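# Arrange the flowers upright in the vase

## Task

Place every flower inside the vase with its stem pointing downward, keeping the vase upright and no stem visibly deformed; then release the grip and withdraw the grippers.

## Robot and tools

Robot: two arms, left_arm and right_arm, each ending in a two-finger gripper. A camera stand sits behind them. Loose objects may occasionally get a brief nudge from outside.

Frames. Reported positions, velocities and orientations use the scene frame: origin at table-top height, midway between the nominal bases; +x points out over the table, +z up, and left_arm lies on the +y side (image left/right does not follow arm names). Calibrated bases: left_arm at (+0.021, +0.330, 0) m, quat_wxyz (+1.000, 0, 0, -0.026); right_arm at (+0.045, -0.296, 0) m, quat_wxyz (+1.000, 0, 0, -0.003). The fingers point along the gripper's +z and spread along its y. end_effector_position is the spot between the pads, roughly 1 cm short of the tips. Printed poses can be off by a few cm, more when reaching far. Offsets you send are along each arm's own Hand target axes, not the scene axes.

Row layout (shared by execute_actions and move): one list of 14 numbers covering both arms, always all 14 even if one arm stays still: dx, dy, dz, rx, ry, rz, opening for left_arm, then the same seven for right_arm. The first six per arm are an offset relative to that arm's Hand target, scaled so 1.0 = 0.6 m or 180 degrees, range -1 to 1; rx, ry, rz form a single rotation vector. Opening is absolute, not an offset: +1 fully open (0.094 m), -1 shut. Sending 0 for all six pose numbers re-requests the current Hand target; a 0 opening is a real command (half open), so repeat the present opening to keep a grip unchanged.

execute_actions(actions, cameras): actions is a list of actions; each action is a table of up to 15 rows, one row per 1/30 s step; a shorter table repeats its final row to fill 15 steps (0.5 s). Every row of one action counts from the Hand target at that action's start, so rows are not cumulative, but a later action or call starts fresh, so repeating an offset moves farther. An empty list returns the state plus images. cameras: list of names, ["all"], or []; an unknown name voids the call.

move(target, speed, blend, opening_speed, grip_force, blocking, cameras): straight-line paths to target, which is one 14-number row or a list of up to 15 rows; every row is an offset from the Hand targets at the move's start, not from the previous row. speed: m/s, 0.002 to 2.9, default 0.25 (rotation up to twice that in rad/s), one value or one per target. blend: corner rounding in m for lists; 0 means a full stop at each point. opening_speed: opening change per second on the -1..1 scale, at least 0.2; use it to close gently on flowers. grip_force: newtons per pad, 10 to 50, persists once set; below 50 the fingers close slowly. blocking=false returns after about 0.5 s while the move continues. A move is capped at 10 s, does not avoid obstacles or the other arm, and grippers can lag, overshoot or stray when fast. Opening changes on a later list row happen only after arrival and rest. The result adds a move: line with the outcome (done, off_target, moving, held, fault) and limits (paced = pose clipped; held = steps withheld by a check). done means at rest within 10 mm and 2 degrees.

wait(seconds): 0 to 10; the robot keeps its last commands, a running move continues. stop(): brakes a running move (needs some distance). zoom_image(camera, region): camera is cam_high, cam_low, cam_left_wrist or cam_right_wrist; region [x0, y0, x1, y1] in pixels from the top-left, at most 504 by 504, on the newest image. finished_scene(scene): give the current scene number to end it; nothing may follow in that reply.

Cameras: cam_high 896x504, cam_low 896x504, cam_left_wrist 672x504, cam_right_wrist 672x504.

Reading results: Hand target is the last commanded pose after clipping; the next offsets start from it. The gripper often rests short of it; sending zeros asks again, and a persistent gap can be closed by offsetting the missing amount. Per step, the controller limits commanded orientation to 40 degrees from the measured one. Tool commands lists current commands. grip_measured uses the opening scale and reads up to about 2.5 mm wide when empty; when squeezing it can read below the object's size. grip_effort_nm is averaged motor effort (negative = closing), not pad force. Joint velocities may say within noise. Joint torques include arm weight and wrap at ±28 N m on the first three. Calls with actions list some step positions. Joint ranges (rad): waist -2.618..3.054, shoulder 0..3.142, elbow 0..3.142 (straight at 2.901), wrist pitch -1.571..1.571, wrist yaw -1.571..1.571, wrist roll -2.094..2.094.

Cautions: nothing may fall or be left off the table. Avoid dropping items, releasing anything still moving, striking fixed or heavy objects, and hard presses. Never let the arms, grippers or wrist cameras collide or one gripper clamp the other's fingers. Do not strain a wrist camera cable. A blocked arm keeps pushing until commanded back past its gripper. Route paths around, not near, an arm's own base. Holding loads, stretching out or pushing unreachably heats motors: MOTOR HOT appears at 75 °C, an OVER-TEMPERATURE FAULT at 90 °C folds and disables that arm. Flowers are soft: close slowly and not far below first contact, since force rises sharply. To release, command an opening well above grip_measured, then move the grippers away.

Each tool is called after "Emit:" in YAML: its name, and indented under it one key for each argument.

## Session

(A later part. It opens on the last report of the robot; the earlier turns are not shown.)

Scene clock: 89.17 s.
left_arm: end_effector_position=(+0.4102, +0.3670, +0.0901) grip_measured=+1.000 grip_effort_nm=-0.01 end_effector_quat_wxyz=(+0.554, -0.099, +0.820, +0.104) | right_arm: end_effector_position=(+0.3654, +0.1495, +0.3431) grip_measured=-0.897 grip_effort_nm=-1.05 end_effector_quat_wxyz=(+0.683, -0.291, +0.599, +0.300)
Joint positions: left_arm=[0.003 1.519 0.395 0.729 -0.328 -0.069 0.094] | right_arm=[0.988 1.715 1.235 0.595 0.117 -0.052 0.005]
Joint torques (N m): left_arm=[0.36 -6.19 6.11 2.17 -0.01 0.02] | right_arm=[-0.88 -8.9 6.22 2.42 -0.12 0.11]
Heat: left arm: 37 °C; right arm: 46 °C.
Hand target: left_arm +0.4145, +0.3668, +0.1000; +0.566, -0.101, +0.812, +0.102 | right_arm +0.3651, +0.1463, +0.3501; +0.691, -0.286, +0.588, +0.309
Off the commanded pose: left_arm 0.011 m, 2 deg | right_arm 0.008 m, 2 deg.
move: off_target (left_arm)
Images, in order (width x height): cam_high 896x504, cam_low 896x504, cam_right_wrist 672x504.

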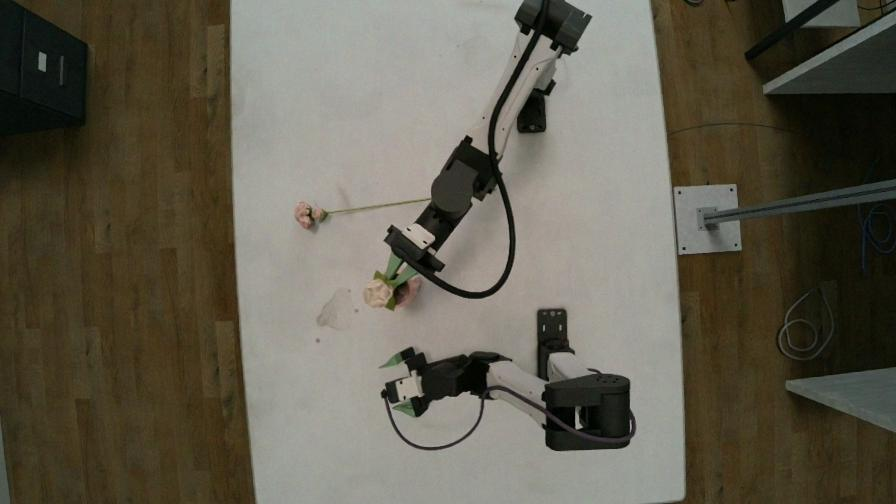

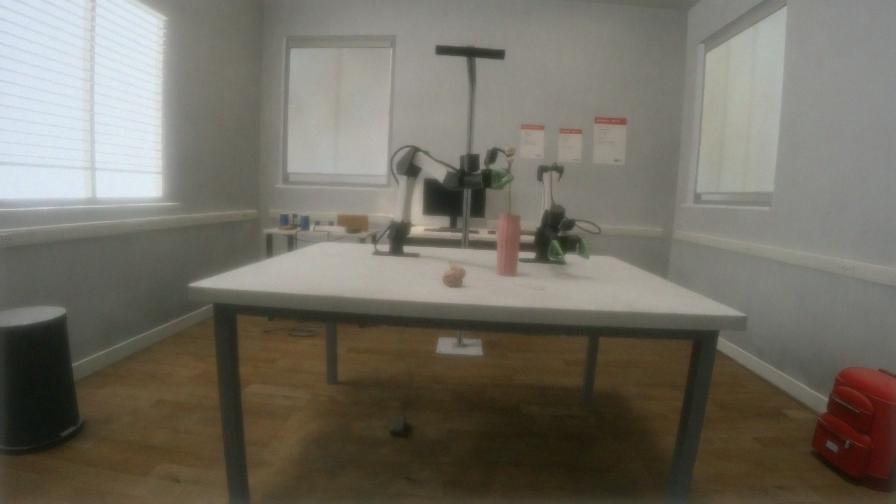

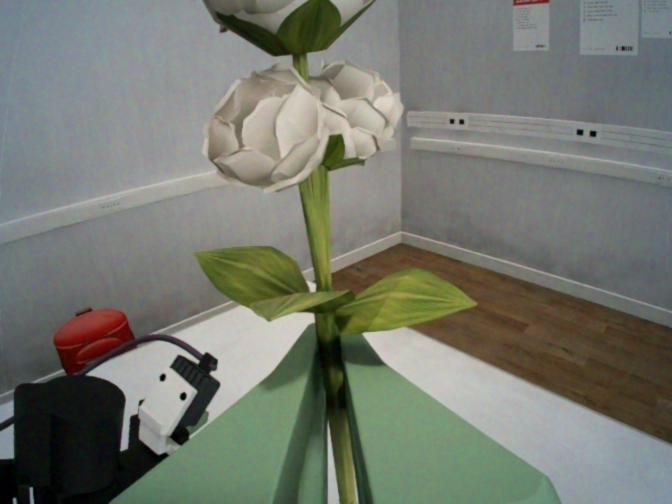

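Emit:
move:
  target:
    - [0,0,0,0,0,0,1,0.022,0,0,0,0,0,-1]
    - [0,0,0,0,0,0,1,0.022,0,0,0,0,0,0.2]
    - [0,0,0,0,0,0,1,0.022,0,-0.25,0,0,0,0.2]
  speed: [0.04,0.1,0.12]
  opening_speed: 0.7
  cameras: ["cam_high","cam_low","cam_right_wrist"]

Scene clock: 97.53 s.
left_arm: end_effector_position=(+0.4102, +0.3670, +0.0901) grip_measured=+1.000 grip_effort_nm=0.00 end_effector_quat_wxyz=(+0.554, -0.099, +0.820, +0.104) | right_arm: end_effector_position=(+0.2747, +0.0378, +0.3123) grip_measured=+0.198 grip_effort_nm=0.07 end_effector_quat_wxyz=(+0.685, -0.291, +0.592, +0.309)
Joint positions: left_arm=[0.003 1.519 0.395 0.729 -0.328 -0.069 0.094] | right_arm=[1.035 1.184 0.629 0.686 0.148 -0.052 0.056]
Joint torques (N m): left_arm=[0.35 -6.15 6.09 2.17 -0.02 0.01] | right_arm=[0.79 -5.49 5.83 2.17 0.14 0.01]
Heat: left arm: 38 °C; right arm: 46 °C.
Hand target: left_arm +0.4145, +0.3668, +0.1000; +0.566, -0.101, +0.812, +0.102 | right_arm +0.2712, +0.0338, +0.3155; +0.691, -0.286, +0.588, +0.309
Off the commanded pose: left_arm 0.011 m, 2 deg | right_arm 0.006 m, 1 deg.
move: off_target (left_arm)
Images, in order (width x height): cam_high 896x504, cam_low 896x504, cam_right_wrist 672x504.

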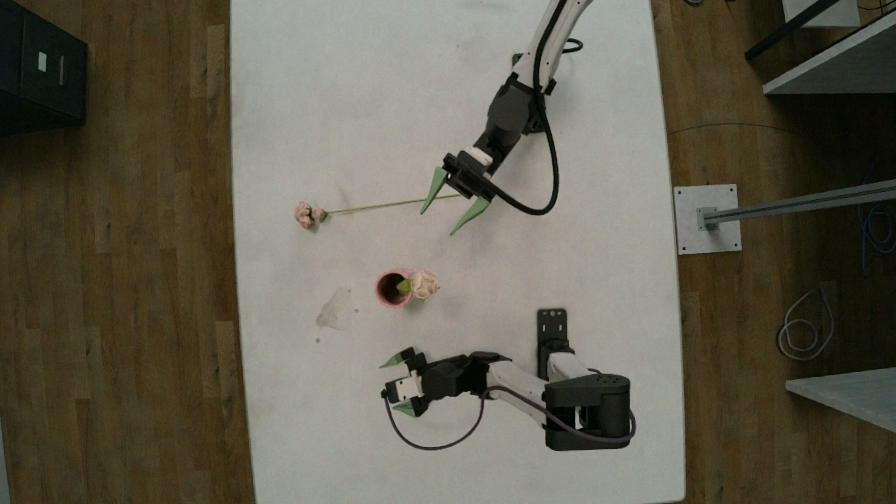

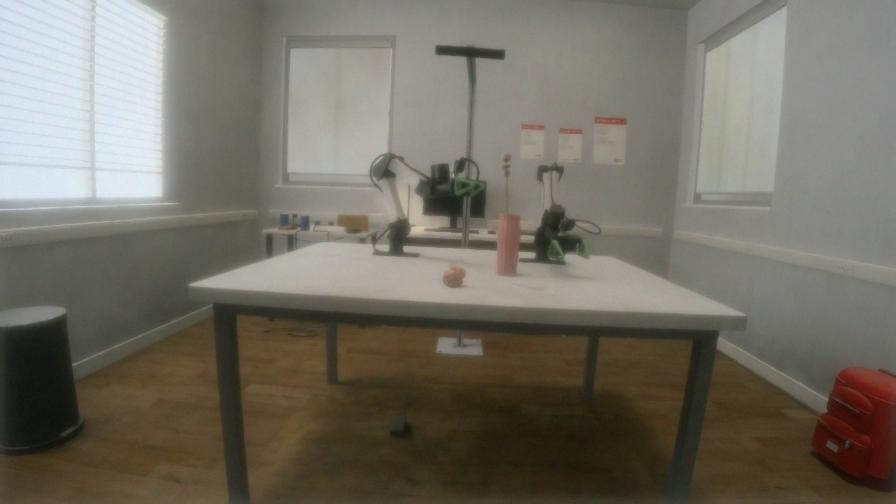

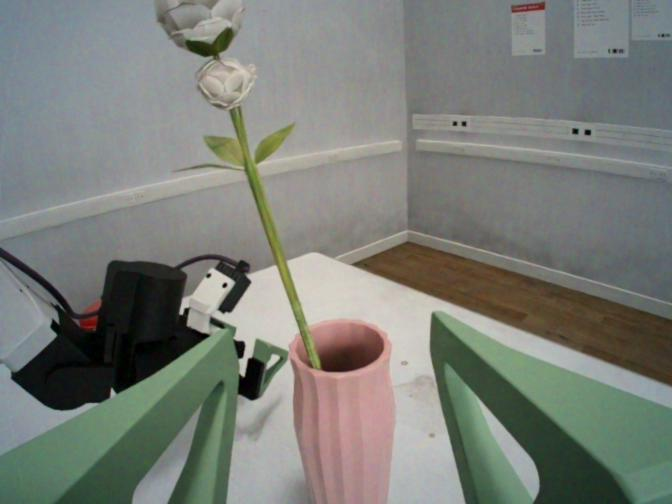

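Emit:
move:
  target: [0,0,0,0,0,0,1,0.302,-0.324,0.089,0.205,0.480,0.167,0.9]
  speed: 0.3
  cameras: ["cam_high","cam_right_wrist"]

Scene clock: 109.07 s.
left_arm: end_effector_position=(+0.4102, +0.3670, +0.0901) grip_measured=+1.000 grip_effort_nm=-0.01 end_effector_quat_wxyz=(+0.554, -0.099, +0.820, +0.104) | right_arm: end_effector_position=(+0.4707, -0.0382, +0.1429) grip_measured=+0.898 grip_effort_nm=0.07 end_effector_quat_wxyz=(+0.100, -0.068, +0.993, +0.012)
Joint positions: left_arm=[0.003 1.519 0.395 0.729 -0.328 -0.069 0.094] | right_arm=[0.575 2.431 2.6 -1.552 0.075 0.426 0.089]
Joint torques (N m): left_arm=[0.35 -6.16 6.12 2.18 -0.02 0] | right_arm=[-0.5 -11.55 8.65 0.74 -0.04 0.17]
Heat: left arm: 39 °C; right arm: 45 °C.
Hand target: left_arm +0.4145, +0.3668, +0.1000; +0.566, -0.101, +0.812, +0.102 | right_arm +0.4748, -0.0351, +0.1502; +0.069, -0.060, +0.996, +0.004
Off the commanded pose: left_arm 0.011 m, 2 deg | right_arm 0.009 m, 4 deg.
joint sent to its limit (right arm) — joint 4 (wrist pitch), lower limit. The joint targets are off in orientation, not in position.
move: off_target (left_arm, right_arm)
Images, in order (width x height): cam_high 896x504, cam_right_wrist 672x504.

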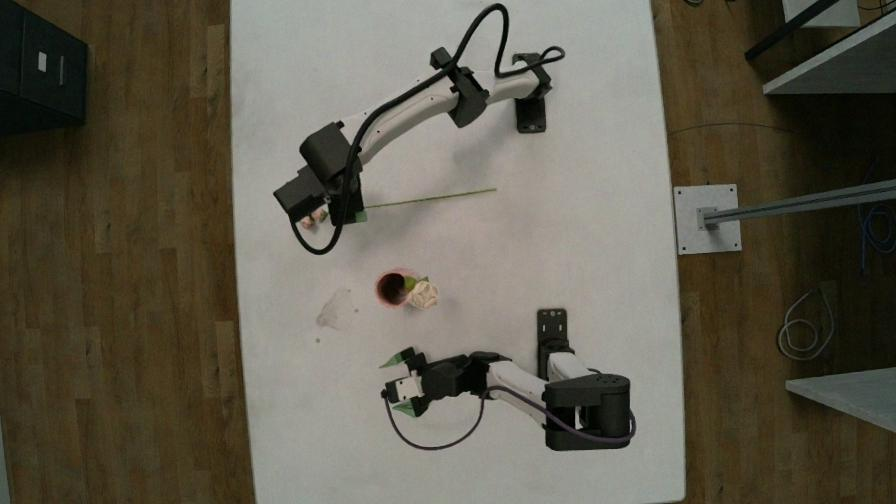

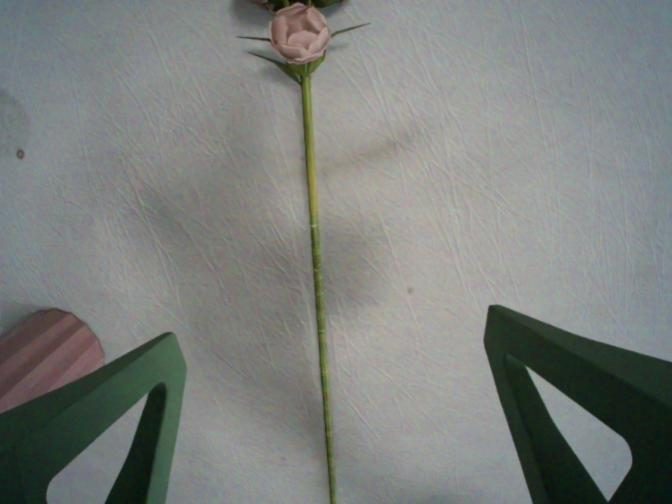

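Emit:
move:
  target:
    - [0,0,0,0,0,0,1,0.018,0.013,0.15,0,0,-0.022,0.9]
    - [0,0,0,0,0,0,1,0.028,0.013,0.215,0,0,-0.022,0.9]
    - [0,0,0,0,0,0,1,0.028,0.013,0.215,0,0,-0.022,-1]
  speed: [0.2,0.06,0.06]
  blend: [0.01,0,0]
  opening_speed: 1.0
  cameras: ["cam_right_wrist"]

Scene clock: 116.20 s.
left_arm: end_effector_position=(+0.4102, +0.3670, +0.0901) grip_measured=+1.000 grip_effort_nm=-0.01 end_effector_quat_wxyz=(+0.554, -0.099, +0.820, +0.104) | right_arm: end_effector_position=(+0.4780, -0.0331, +0.0250) grip_measured=-0.929 grip_effort_nm=-1.03 end_effector_quat_wxyz=(+0.072, -0.086, +0.994, -0.004)
Joint positions: left_arm=[0.003 1.519 0.395 0.729 -0.328 -0.069 0.094] | right_arm=[0.575 2.453 2.17 -1.164 0.073 0.392 0.003]
Joint torques (N m): left_arm=[0.35 -6.17 6.09 2.17 -0.02 0.01] | right_arm=[0.77 -12.12 5.15 0.81 -0.01 -0.01]
Heat: left arm: 39 °C; right arm: 49 °C.
Hand target: left_arm +0.4145, +0.3668, +0.1000; +0.566, -0.101, +0.812, +0.102 | right_arm +0.4751, -0.0274, +0.0202; +0.069, -0.094, +0.993, +0.001
Off the commanded pose: left_arm 0.011 m, 2 deg | right_arm 0.008 m, 1 deg.
move: off_target (left_arm)
Images, in order (width x height): cam_right_wrist 672x504.

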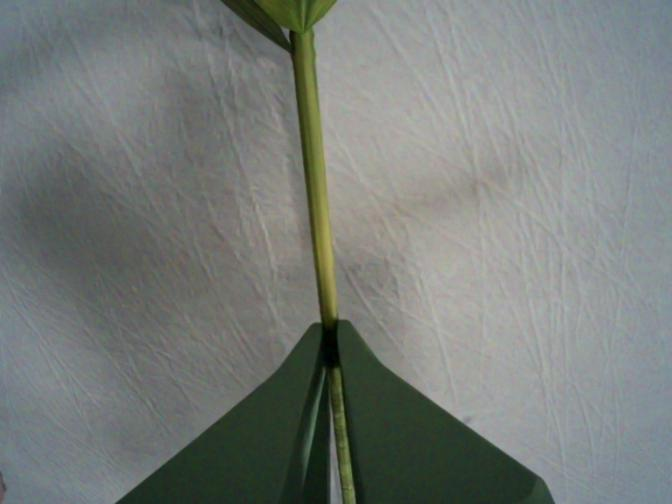

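Emit:
move:
  target:
    - [0,0,0,0,0,0,1,-0.027,-0.002,-0.198,0,0,0,-1]
    - [0,0,0,0,0,0,1,0.028,0.065,-0.933,-0.376,-0.410,-0.254,-1]
  speed: [0.2,0.35]
  blend: [0.04,0]
  cameras: ["cam_high","cam_low"]

Emit:
zoom_image:
  camera: "cam_low"
  region: [370, 60, 620, 290]

Emit:
zoom_image:
  camera: "cam_high"
  region: [260, 120, 500, 340]

Scene clock: 126.47 s.
left_arm: end_effector_position=(+0.4102, +0.3670, +0.0901) grip_measured=+1.000 grip_effort_nm=-0.01 end_effector_quat_wxyz=(+0.554, -0.099, +0.820, +0.104) | right_arm: end_effector_position=(+0.3794, +0.0003, +0.5647) grip_measured=-0.929 grip_effort_nm=-1.05 end_effector_quat_wxyz=(+0.533, -0.419, +0.511, +0.528)
Joint positions: left_arm=[0.003 1.519 0.395 0.729 -0.328 -0.069 0.094] | right_arm=[0.378 1.746 2.14 -0.123 -1.079 0.334 0.003]
Joint torques (N m): left_arm=[0.36 -6.16 6.13 2.17 -0.01 0.02] | right_arm=[-0.2 -7.19 6.54 1.92 0.01 0.15]
Heat: left arm: 39 °C; right arm: 52 °C.
Hand target: left_arm +0.4145, +0.3668, +0.1000; +0.566, -0.101, +0.812, +0.102 | right_arm +0.3744, -0.0009, +0.5718; +0.539, -0.426, +0.498, +0.529
Off the commanded pose: left_arm 0.011 m, 2 deg | right_arm 0.009 m, 2 deg.
move: off_target (left_arm)
Images, in order (width x height): cam_high 896x504, cam_low 896x504.

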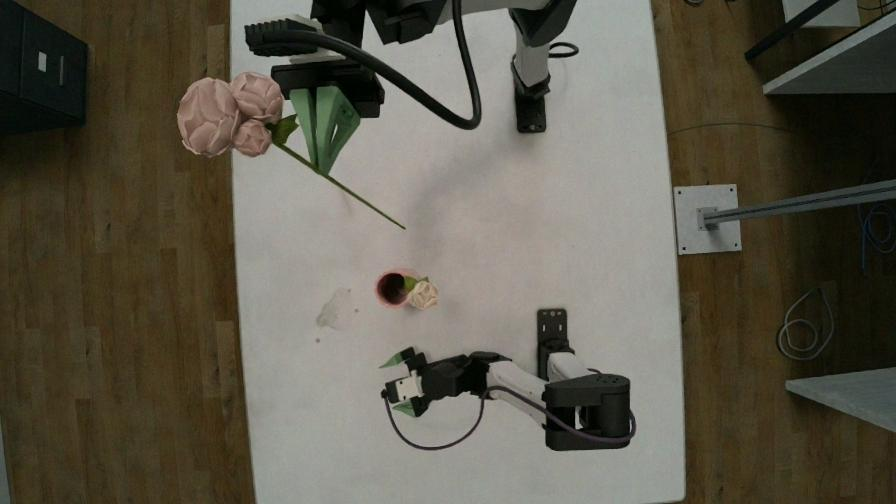

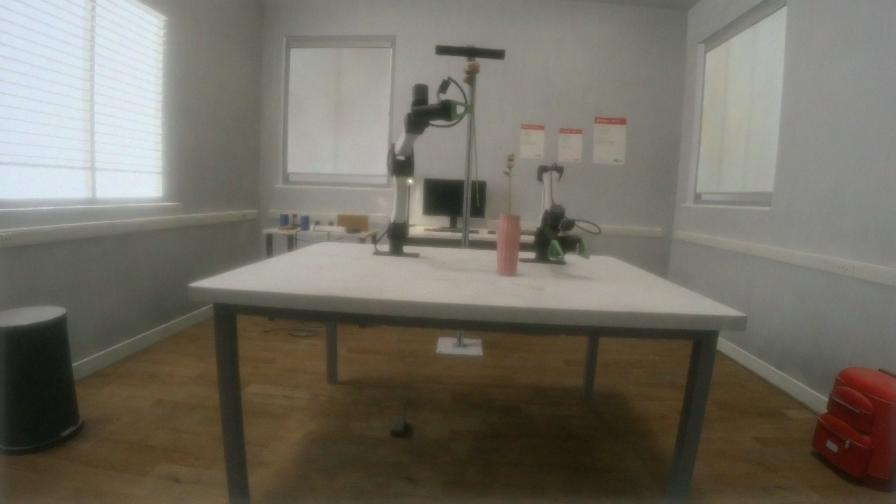

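Scaled by 2.016.

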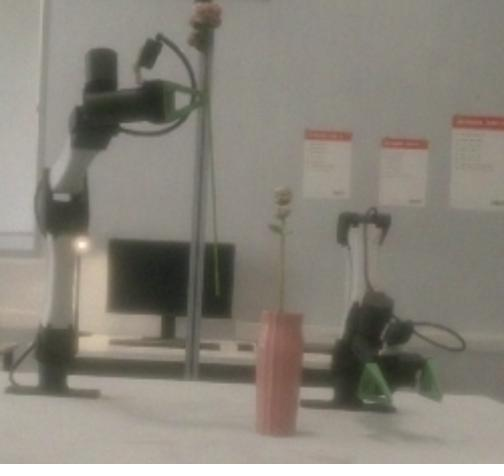

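Scaled by 2.100.

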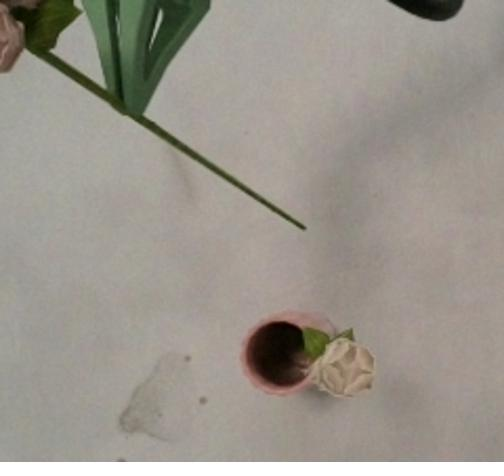

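Emit:
move:
  target: [0,0,0,0,0,0,1,-0.019,0.004,0.217,-0.005,0.011,-0.051,-1]
  speed: 0.2
  cameras: ["cam_high","cam_low"]

Emit:
zoom_image:
  camera: "cam_low"
  region: [400, 60, 600, 290]

Emit:
zoom_image:
  camera: "cam_high"
  region: [340, 220, 460, 320]

Scene clock: 137.37 s.
left_arm: end_effector_position=(+0.4102, +0.3670, +0.0901) grip_measured=+1.000 grip_effort_nm=-0.01 end_effector_quat_wxyz=(+0.554, -0.099, +0.820, +0.104) | right_arm: end_effector_position=(+0.3883, +0.1281, +0.5854) grip_measured=-0.929 grip_effort_nm=-1.05 end_effector_quat_wxyz=(+0.605, -0.412, +0.454, +0.508)
Joint positions: left_arm=[0.003 1.519 0.395 0.729 -0.328 -0.069 0.094] | right_arm=[0.68 2.21 2.835 -0.283 -0.731 0.194 0.003]
Joint torques (N m): left_arm=[0.36 -6.16 6.11 2.16 -0.02 0.01] | right_arm=[0.44 -9.5 7.62 2.04 0.29 -0.04]
Heat: left arm: 40 °C; right arm: 49 °C.
Hand target: left_arm +0.4145, +0.3668, +0.1000; +0.566, -0.101, +0.812, +0.102 | right_arm +0.3838, +0.1261, +0.6015; +0.567, -0.478, +0.468, +0.481
Off the commanded pose: left_arm 0.011 m, 2 deg | right_arm 0.017 m, 9 deg.
elbow stopped short (right arm): the move would have taken joint 3 (elbow) straighter than the controller allows.
move: off_target (left_arm, right_arm)
Images, in order (width x height): cam_high 896x504, cam_low 896x504.

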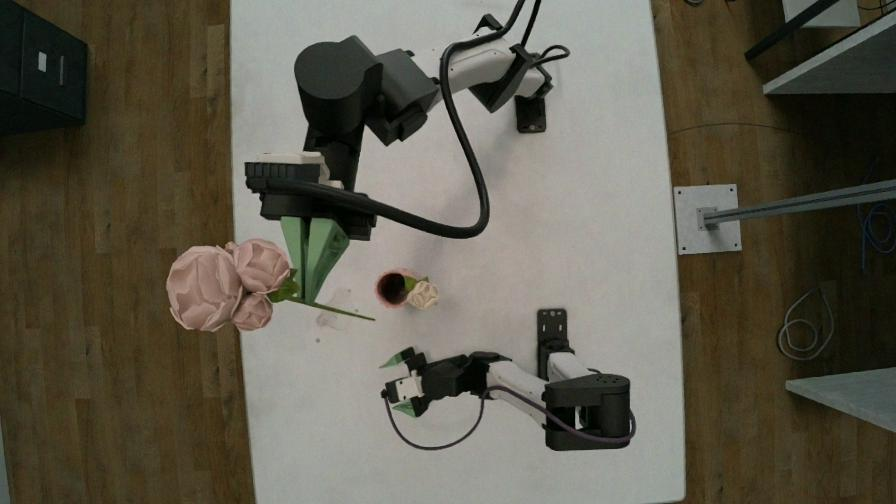

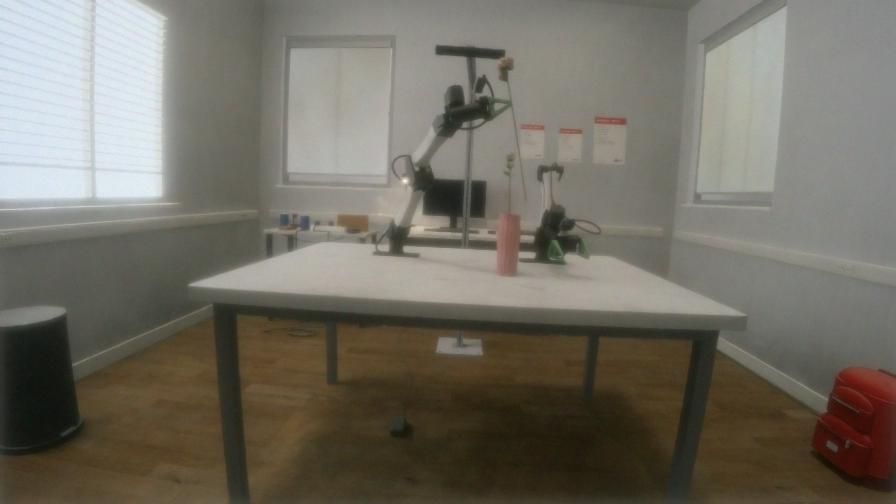

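Scaled by 2.191.

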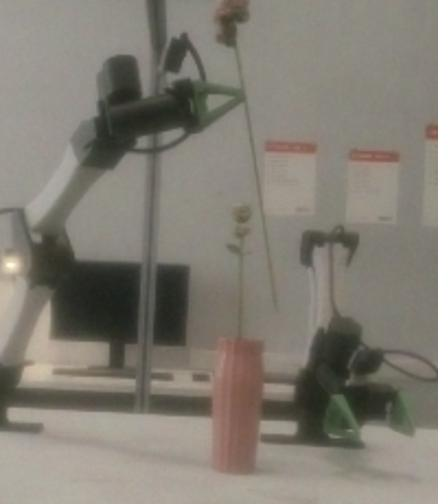

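Scaled by 4.200.

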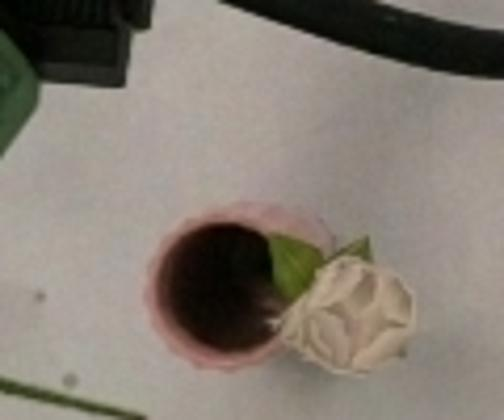

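Emit:
move:
  target: [0,0,0,0,0,0,1,0.035,0.043,-0.018,0,0,0,-1]
  speed: 0.15
  cameras: ["cam_high","cam_low"]

Emit:
zoom_image:
  camera: "cam_low"
  region: [400, 60, 600, 290]

Emit:
zoom_image:
  camera: "cam_high"
  region: [270, 220, 450, 340]

Scene clock: 144.17 s.
left_arm: end_effector_position=(+0.4102, +0.3670, +0.0901) grip_measured=+1.000 grip_effort_nm=-0.01 end_effector_quat_wxyz=(+0.554, -0.099, +0.820, +0.104) | right_arm: end_effector_position=(+0.3872, +0.1361, +0.5366) grip_measured=-0.929 grip_effort_nm=-1.05 end_effector_quat_wxyz=(+0.548, -0.460, +0.504, +0.484)
Joint positions: left_arm=[0.003 1.519 0.395 0.729 -0.328 -0.069 0.094] | right_arm=[0.68 2.21 2.835 -0.526 -0.787 0.055 0.003]
Joint torques (N m): left_arm=[0.36 -6.19 6.06 2.17 -0.01 0.01] | right_arm=[0.31 -14.11 7.75 2.03 -0.11 -0.07]
Heat: left arm: 40 °C; right arm: 49 °C.
Hand target: left_arm +0.4145, +0.3668, +0.1000; +0.566, -0.101, +0.812, +0.102 | right_arm +0.3595, +0.1195, +0.5773; +0.567, -0.478, +0.468, +0.481
Off the commanded pose: left_arm 0.011 m, 2 deg | right_arm 0.052 m, 5 deg.
elbow stopped short (right arm): the move would have taken joint 3 (elbow) straighter than the controller allows.
move: off_target (left_arm, right_arm)
Images, in order (width x height): cam_high 896x504, cam_low 896x504.

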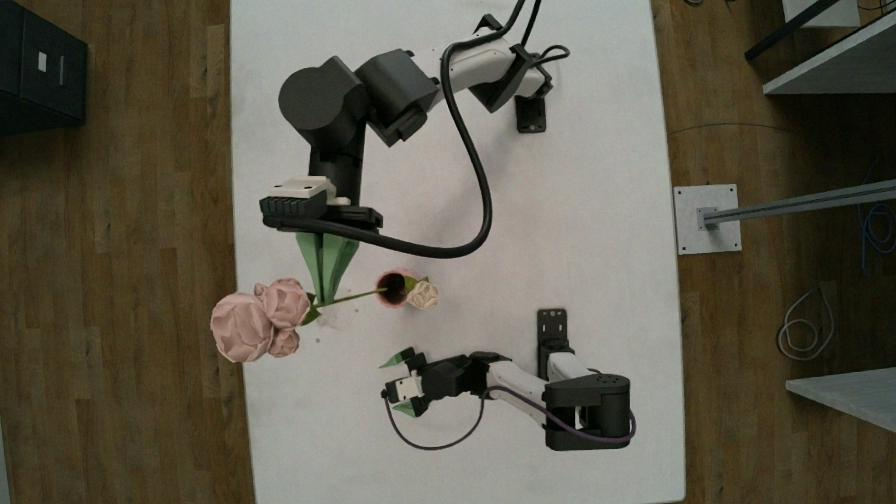

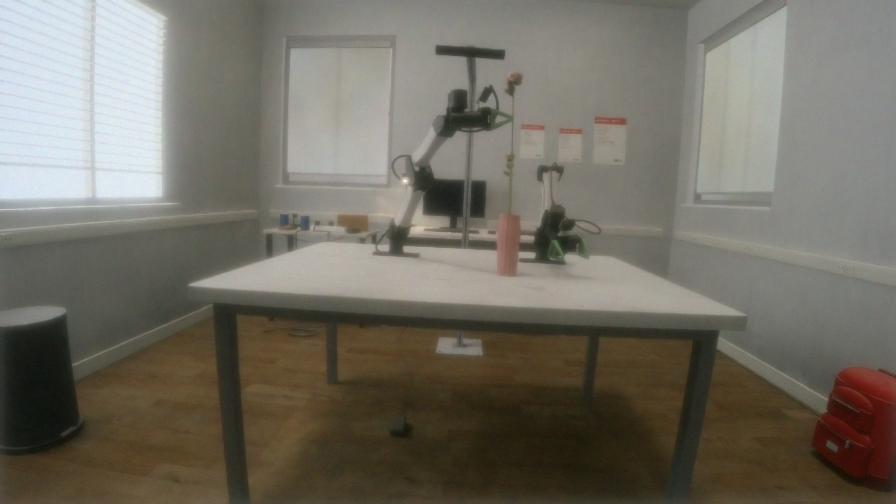

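Scaled by 2.191.

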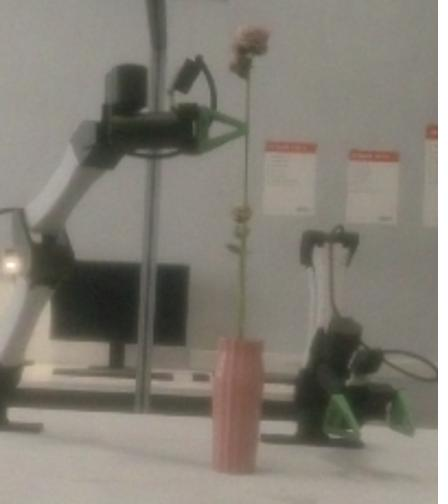

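Scaled by 2.800.

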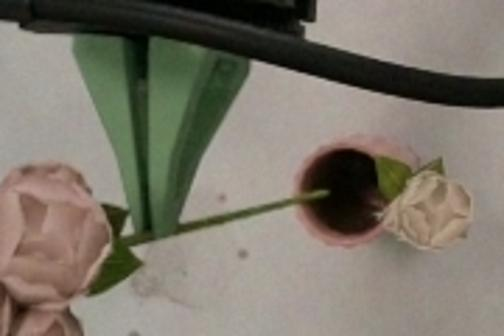

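Emit:
move:
  target: [0,0,0,0,0,0,1,0.214,-0.003,0.002,0,0,0,-1]
  speed: 0.1
  cameras: ["cam_high","cam_low"]

Emit:
zoom_image:
  camera: "cam_high"
  region: [270, 220, 450, 340]

Scene clock: 148.20 s.
left_arm: end_effector_position=(+0.4102, +0.3670, +0.0901) grip_measured=+1.000 grip_effort_nm=-0.01 end_effector_quat_wxyz=(+0.554, -0.099, +0.820, +0.104) | right_arm: end_effector_position=(+0.3876, +0.1427, +0.4193) grip_measured=-0.929 grip_effort_nm=-1.05 end_effector_quat_wxyz=(+0.542, -0.481, +0.492, +0.483)
Joint positions: left_arm=[0.003 1.519 0.395 0.729 -0.328 -0.069 0.094] | right_arm=[0.68 1.883 1.801 0.161 -0.827 0.01 0.003]
Joint torques (N m): left_arm=[0.35 -6.16 6.09 2.16 -0.01 0] | right_arm=[0.34 -13.72 6.45 2.21 0.14 0.17]
Heat: left arm: 41 °C; right arm: 51 °C.
Hand target: left_arm +0.4145, +0.3668, +0.1000; +0.566, -0.101, +0.812, +0.102 | right_arm +0.3743, +0.1332, +0.4503; +0.567, -0.478, +0.468, +0.481
Off the commanded pose: left_arm 0.011 m, 2 deg | right_arm 0.035 m, 4 deg.
move: off_target (left_arm, right_arm)
Images, in order (width x height): cam_high 896x504, cam_low 896x504.

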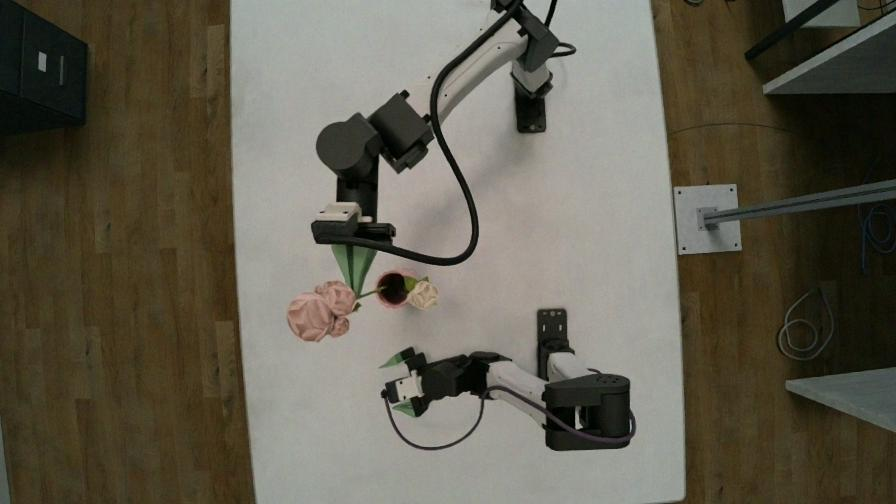

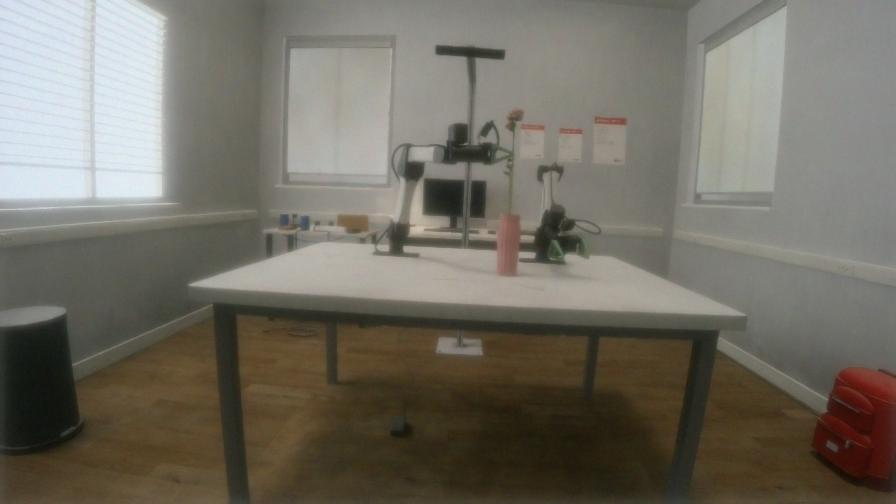

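Scaled by 2.800.

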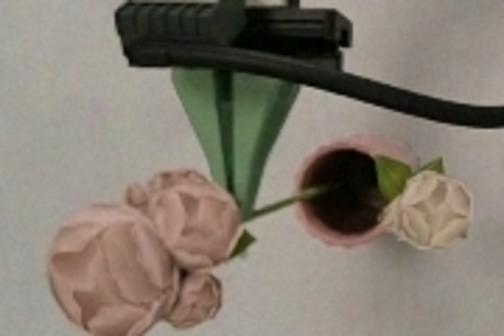

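Emit:
move:
  target:
    - [0,0,0,0,0,0,1,0.173,0.025,-0.011,0,0,0,-1]
    - [0,0,0,0,0,0,1,0.173,0.025,-0.011,0,0,0,-0.5]
  speed: 0.1
  opening_speed: 0.4
  cameras: ["cam_high","cam_low"]

Emit:
zoom_image:
  camera: "cam_high"
  region: [340, 220, 460, 320]

Scene clock: 154.10 s.
left_arm: end_effector_position=(+0.4102, +0.3670, +0.0901) grip_measured=+1.000 grip_effort_nm=-0.01 end_effector_quat_wxyz=(+0.554, -0.099, +0.820, +0.104) | right_arm: end_effector_position=(+0.3756, +0.1394, +0.3367) grip_measured=-0.502 grip_effort_nm=0.07 end_effector_quat_wxyz=(+0.562, -0.481, +0.472, +0.480)
Joint positions: left_arm=[0.003 1.519 0.395 0.729 -0.328 -0.069 0.094] | right_arm=[0.693 1.853 1.389 0.598 -0.809 0.01 0.023]
Joint torques (N m): left_arm=[0.36 -6.16 6.08 2.17 -0.01 0.01] | right_arm=[0.66 -11.14 5.98 1.92 0.16 0.12]
Heat: left arm: 41 °C; right arm: 52 °C.
Hand target: left_arm +0.4145, +0.3668, +0.1000; +0.566, -0.101, +0.812, +0.102 | right_arm +0.3694, +0.1381, +0.3454; +0.567, -0.478, +0.468, +0.481
Off the commanded pose: left_arm 0.011 m, 2 deg | right_arm 0.011 m, 1 deg.
move: off_target (left_arm, right_arm)
Images, in order (width x height): cam_high 896x504, cam_low 896x504.

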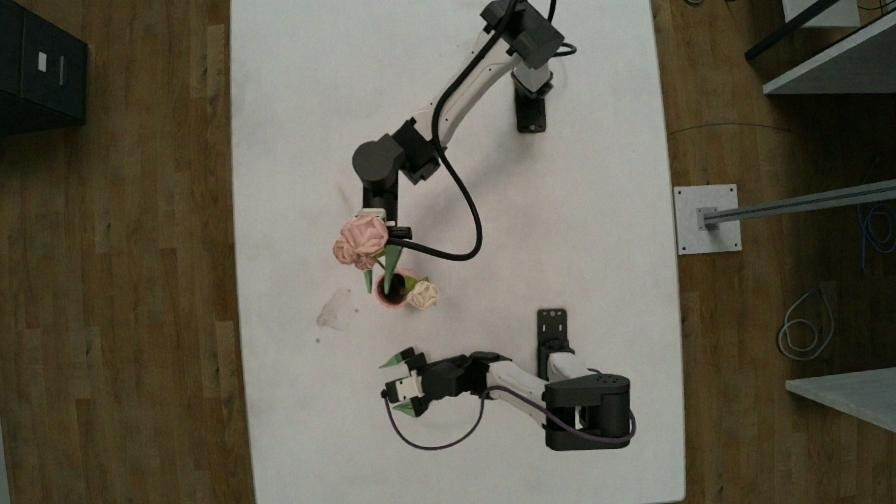

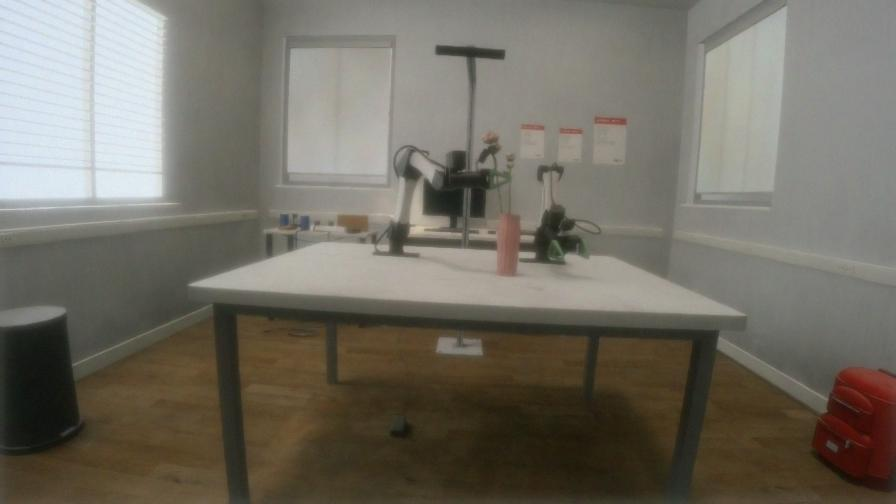

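Scaled by 4.200.

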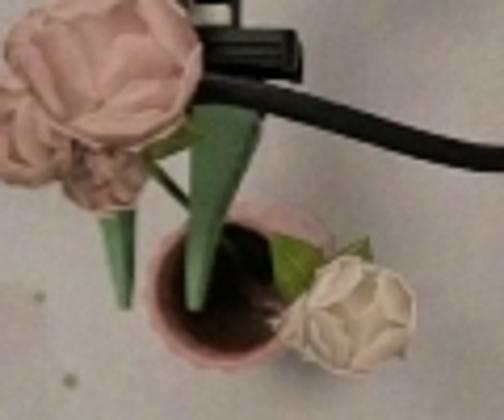

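Emit:
move:
  target:
    - [0,0,0,0,0,0,1,0,0,-0.1,0,0,0,-0.25]
    - [0,0,0,0,0,0,1,0,0,-0.33,0,0,0,-0.25]
  speed: [0.06,0.15]
  blend: [0.02,0]
  cameras: ["cam_high","cam_low","cam_right_wrist"]

Scene clock: 159.07 s.
left_arm: end_effector_position=(+0.4102, +0.3670, +0.0901) grip_measured=+1.000 grip_effort_nm=-0.01 end_effector_quat_wxyz=(+0.554, -0.099, +0.820, +0.104) | right_arm: end_effector_position=(+0.3638, -0.0550, +0.3179) grip_measured=-0.252 grip_effort_nm=0.07 end_effector_quat_wxyz=(+0.563, -0.471, +0.478, +0.483)
Joint positions: left_arm=[0.003 1.519 0.395 0.729 -0.328 -0.069 0.094] | right_arm=[0.225 1.535 0.886 0.972 -1.251 0.239 0.035]
Joint torques (N m): left_arm=[0.38 -6.16 6.13 2.15 -0.02 0.01] | right_arm=[-0.72 -8.23 5.33 1.68 0.01 0.16]
Heat: left arm: 41 °C; right arm: 53 °C.
Hand target: left_arm +0.4145, +0.3668, +0.1000; +0.566, -0.101, +0.812, +0.102 | right_arm +0.3554, -0.0584, +0.3245; +0.567, -0.478, +0.468, +0.481
Off the commanded pose: left_arm 0.011 m, 2 deg | right_arm 0.011 m, 2 deg.
move: off_target (left_arm, right_arm)
Images, in order (width x height): cam_high 896x504, cam_low 896x504, cam_right_wrist 672x504.

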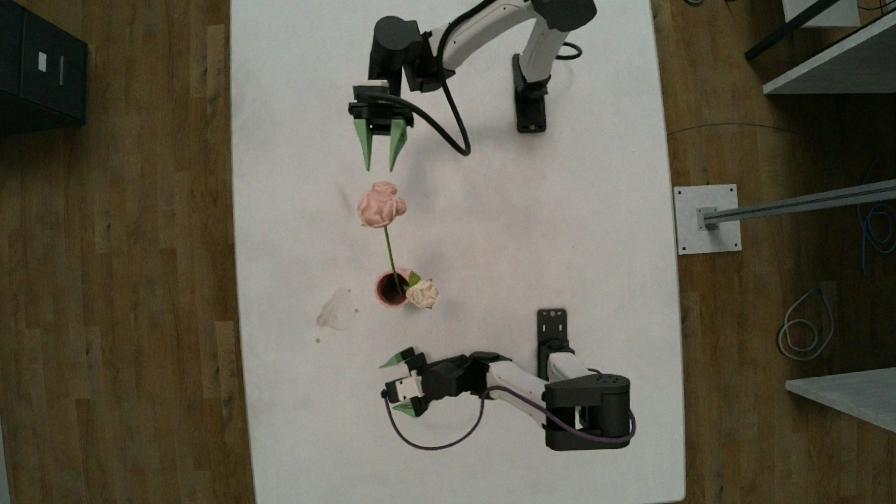

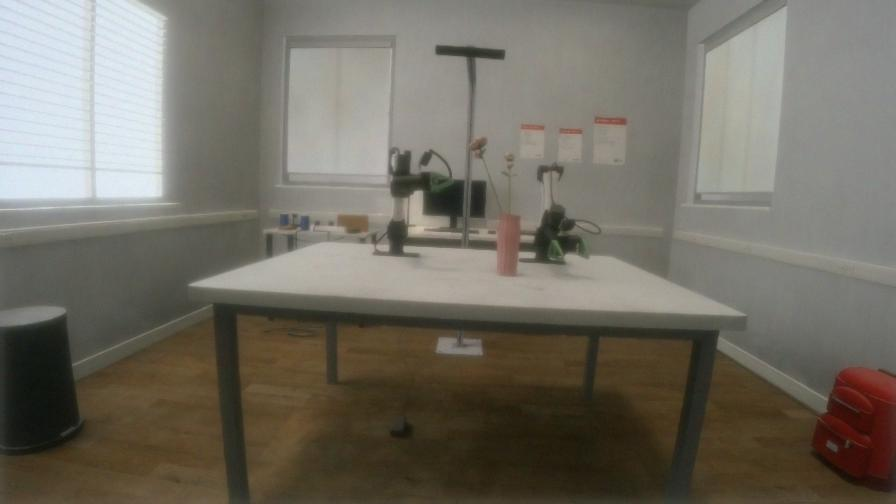

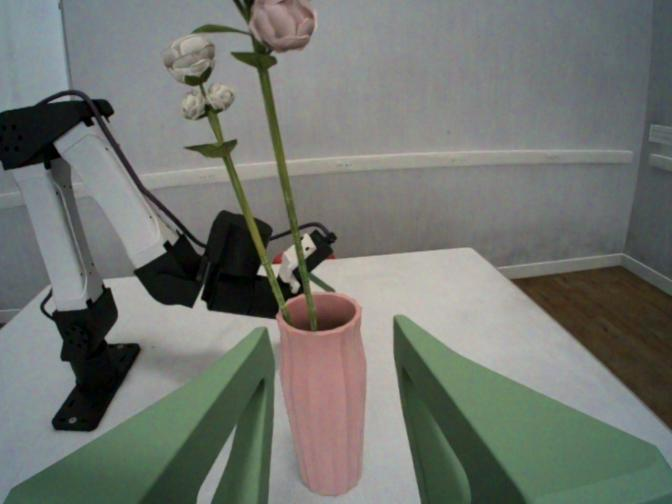

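Both are in, and the vase is upright.

Emit:
finished_scene:
  scene: 2

The scene is finished: the task was done.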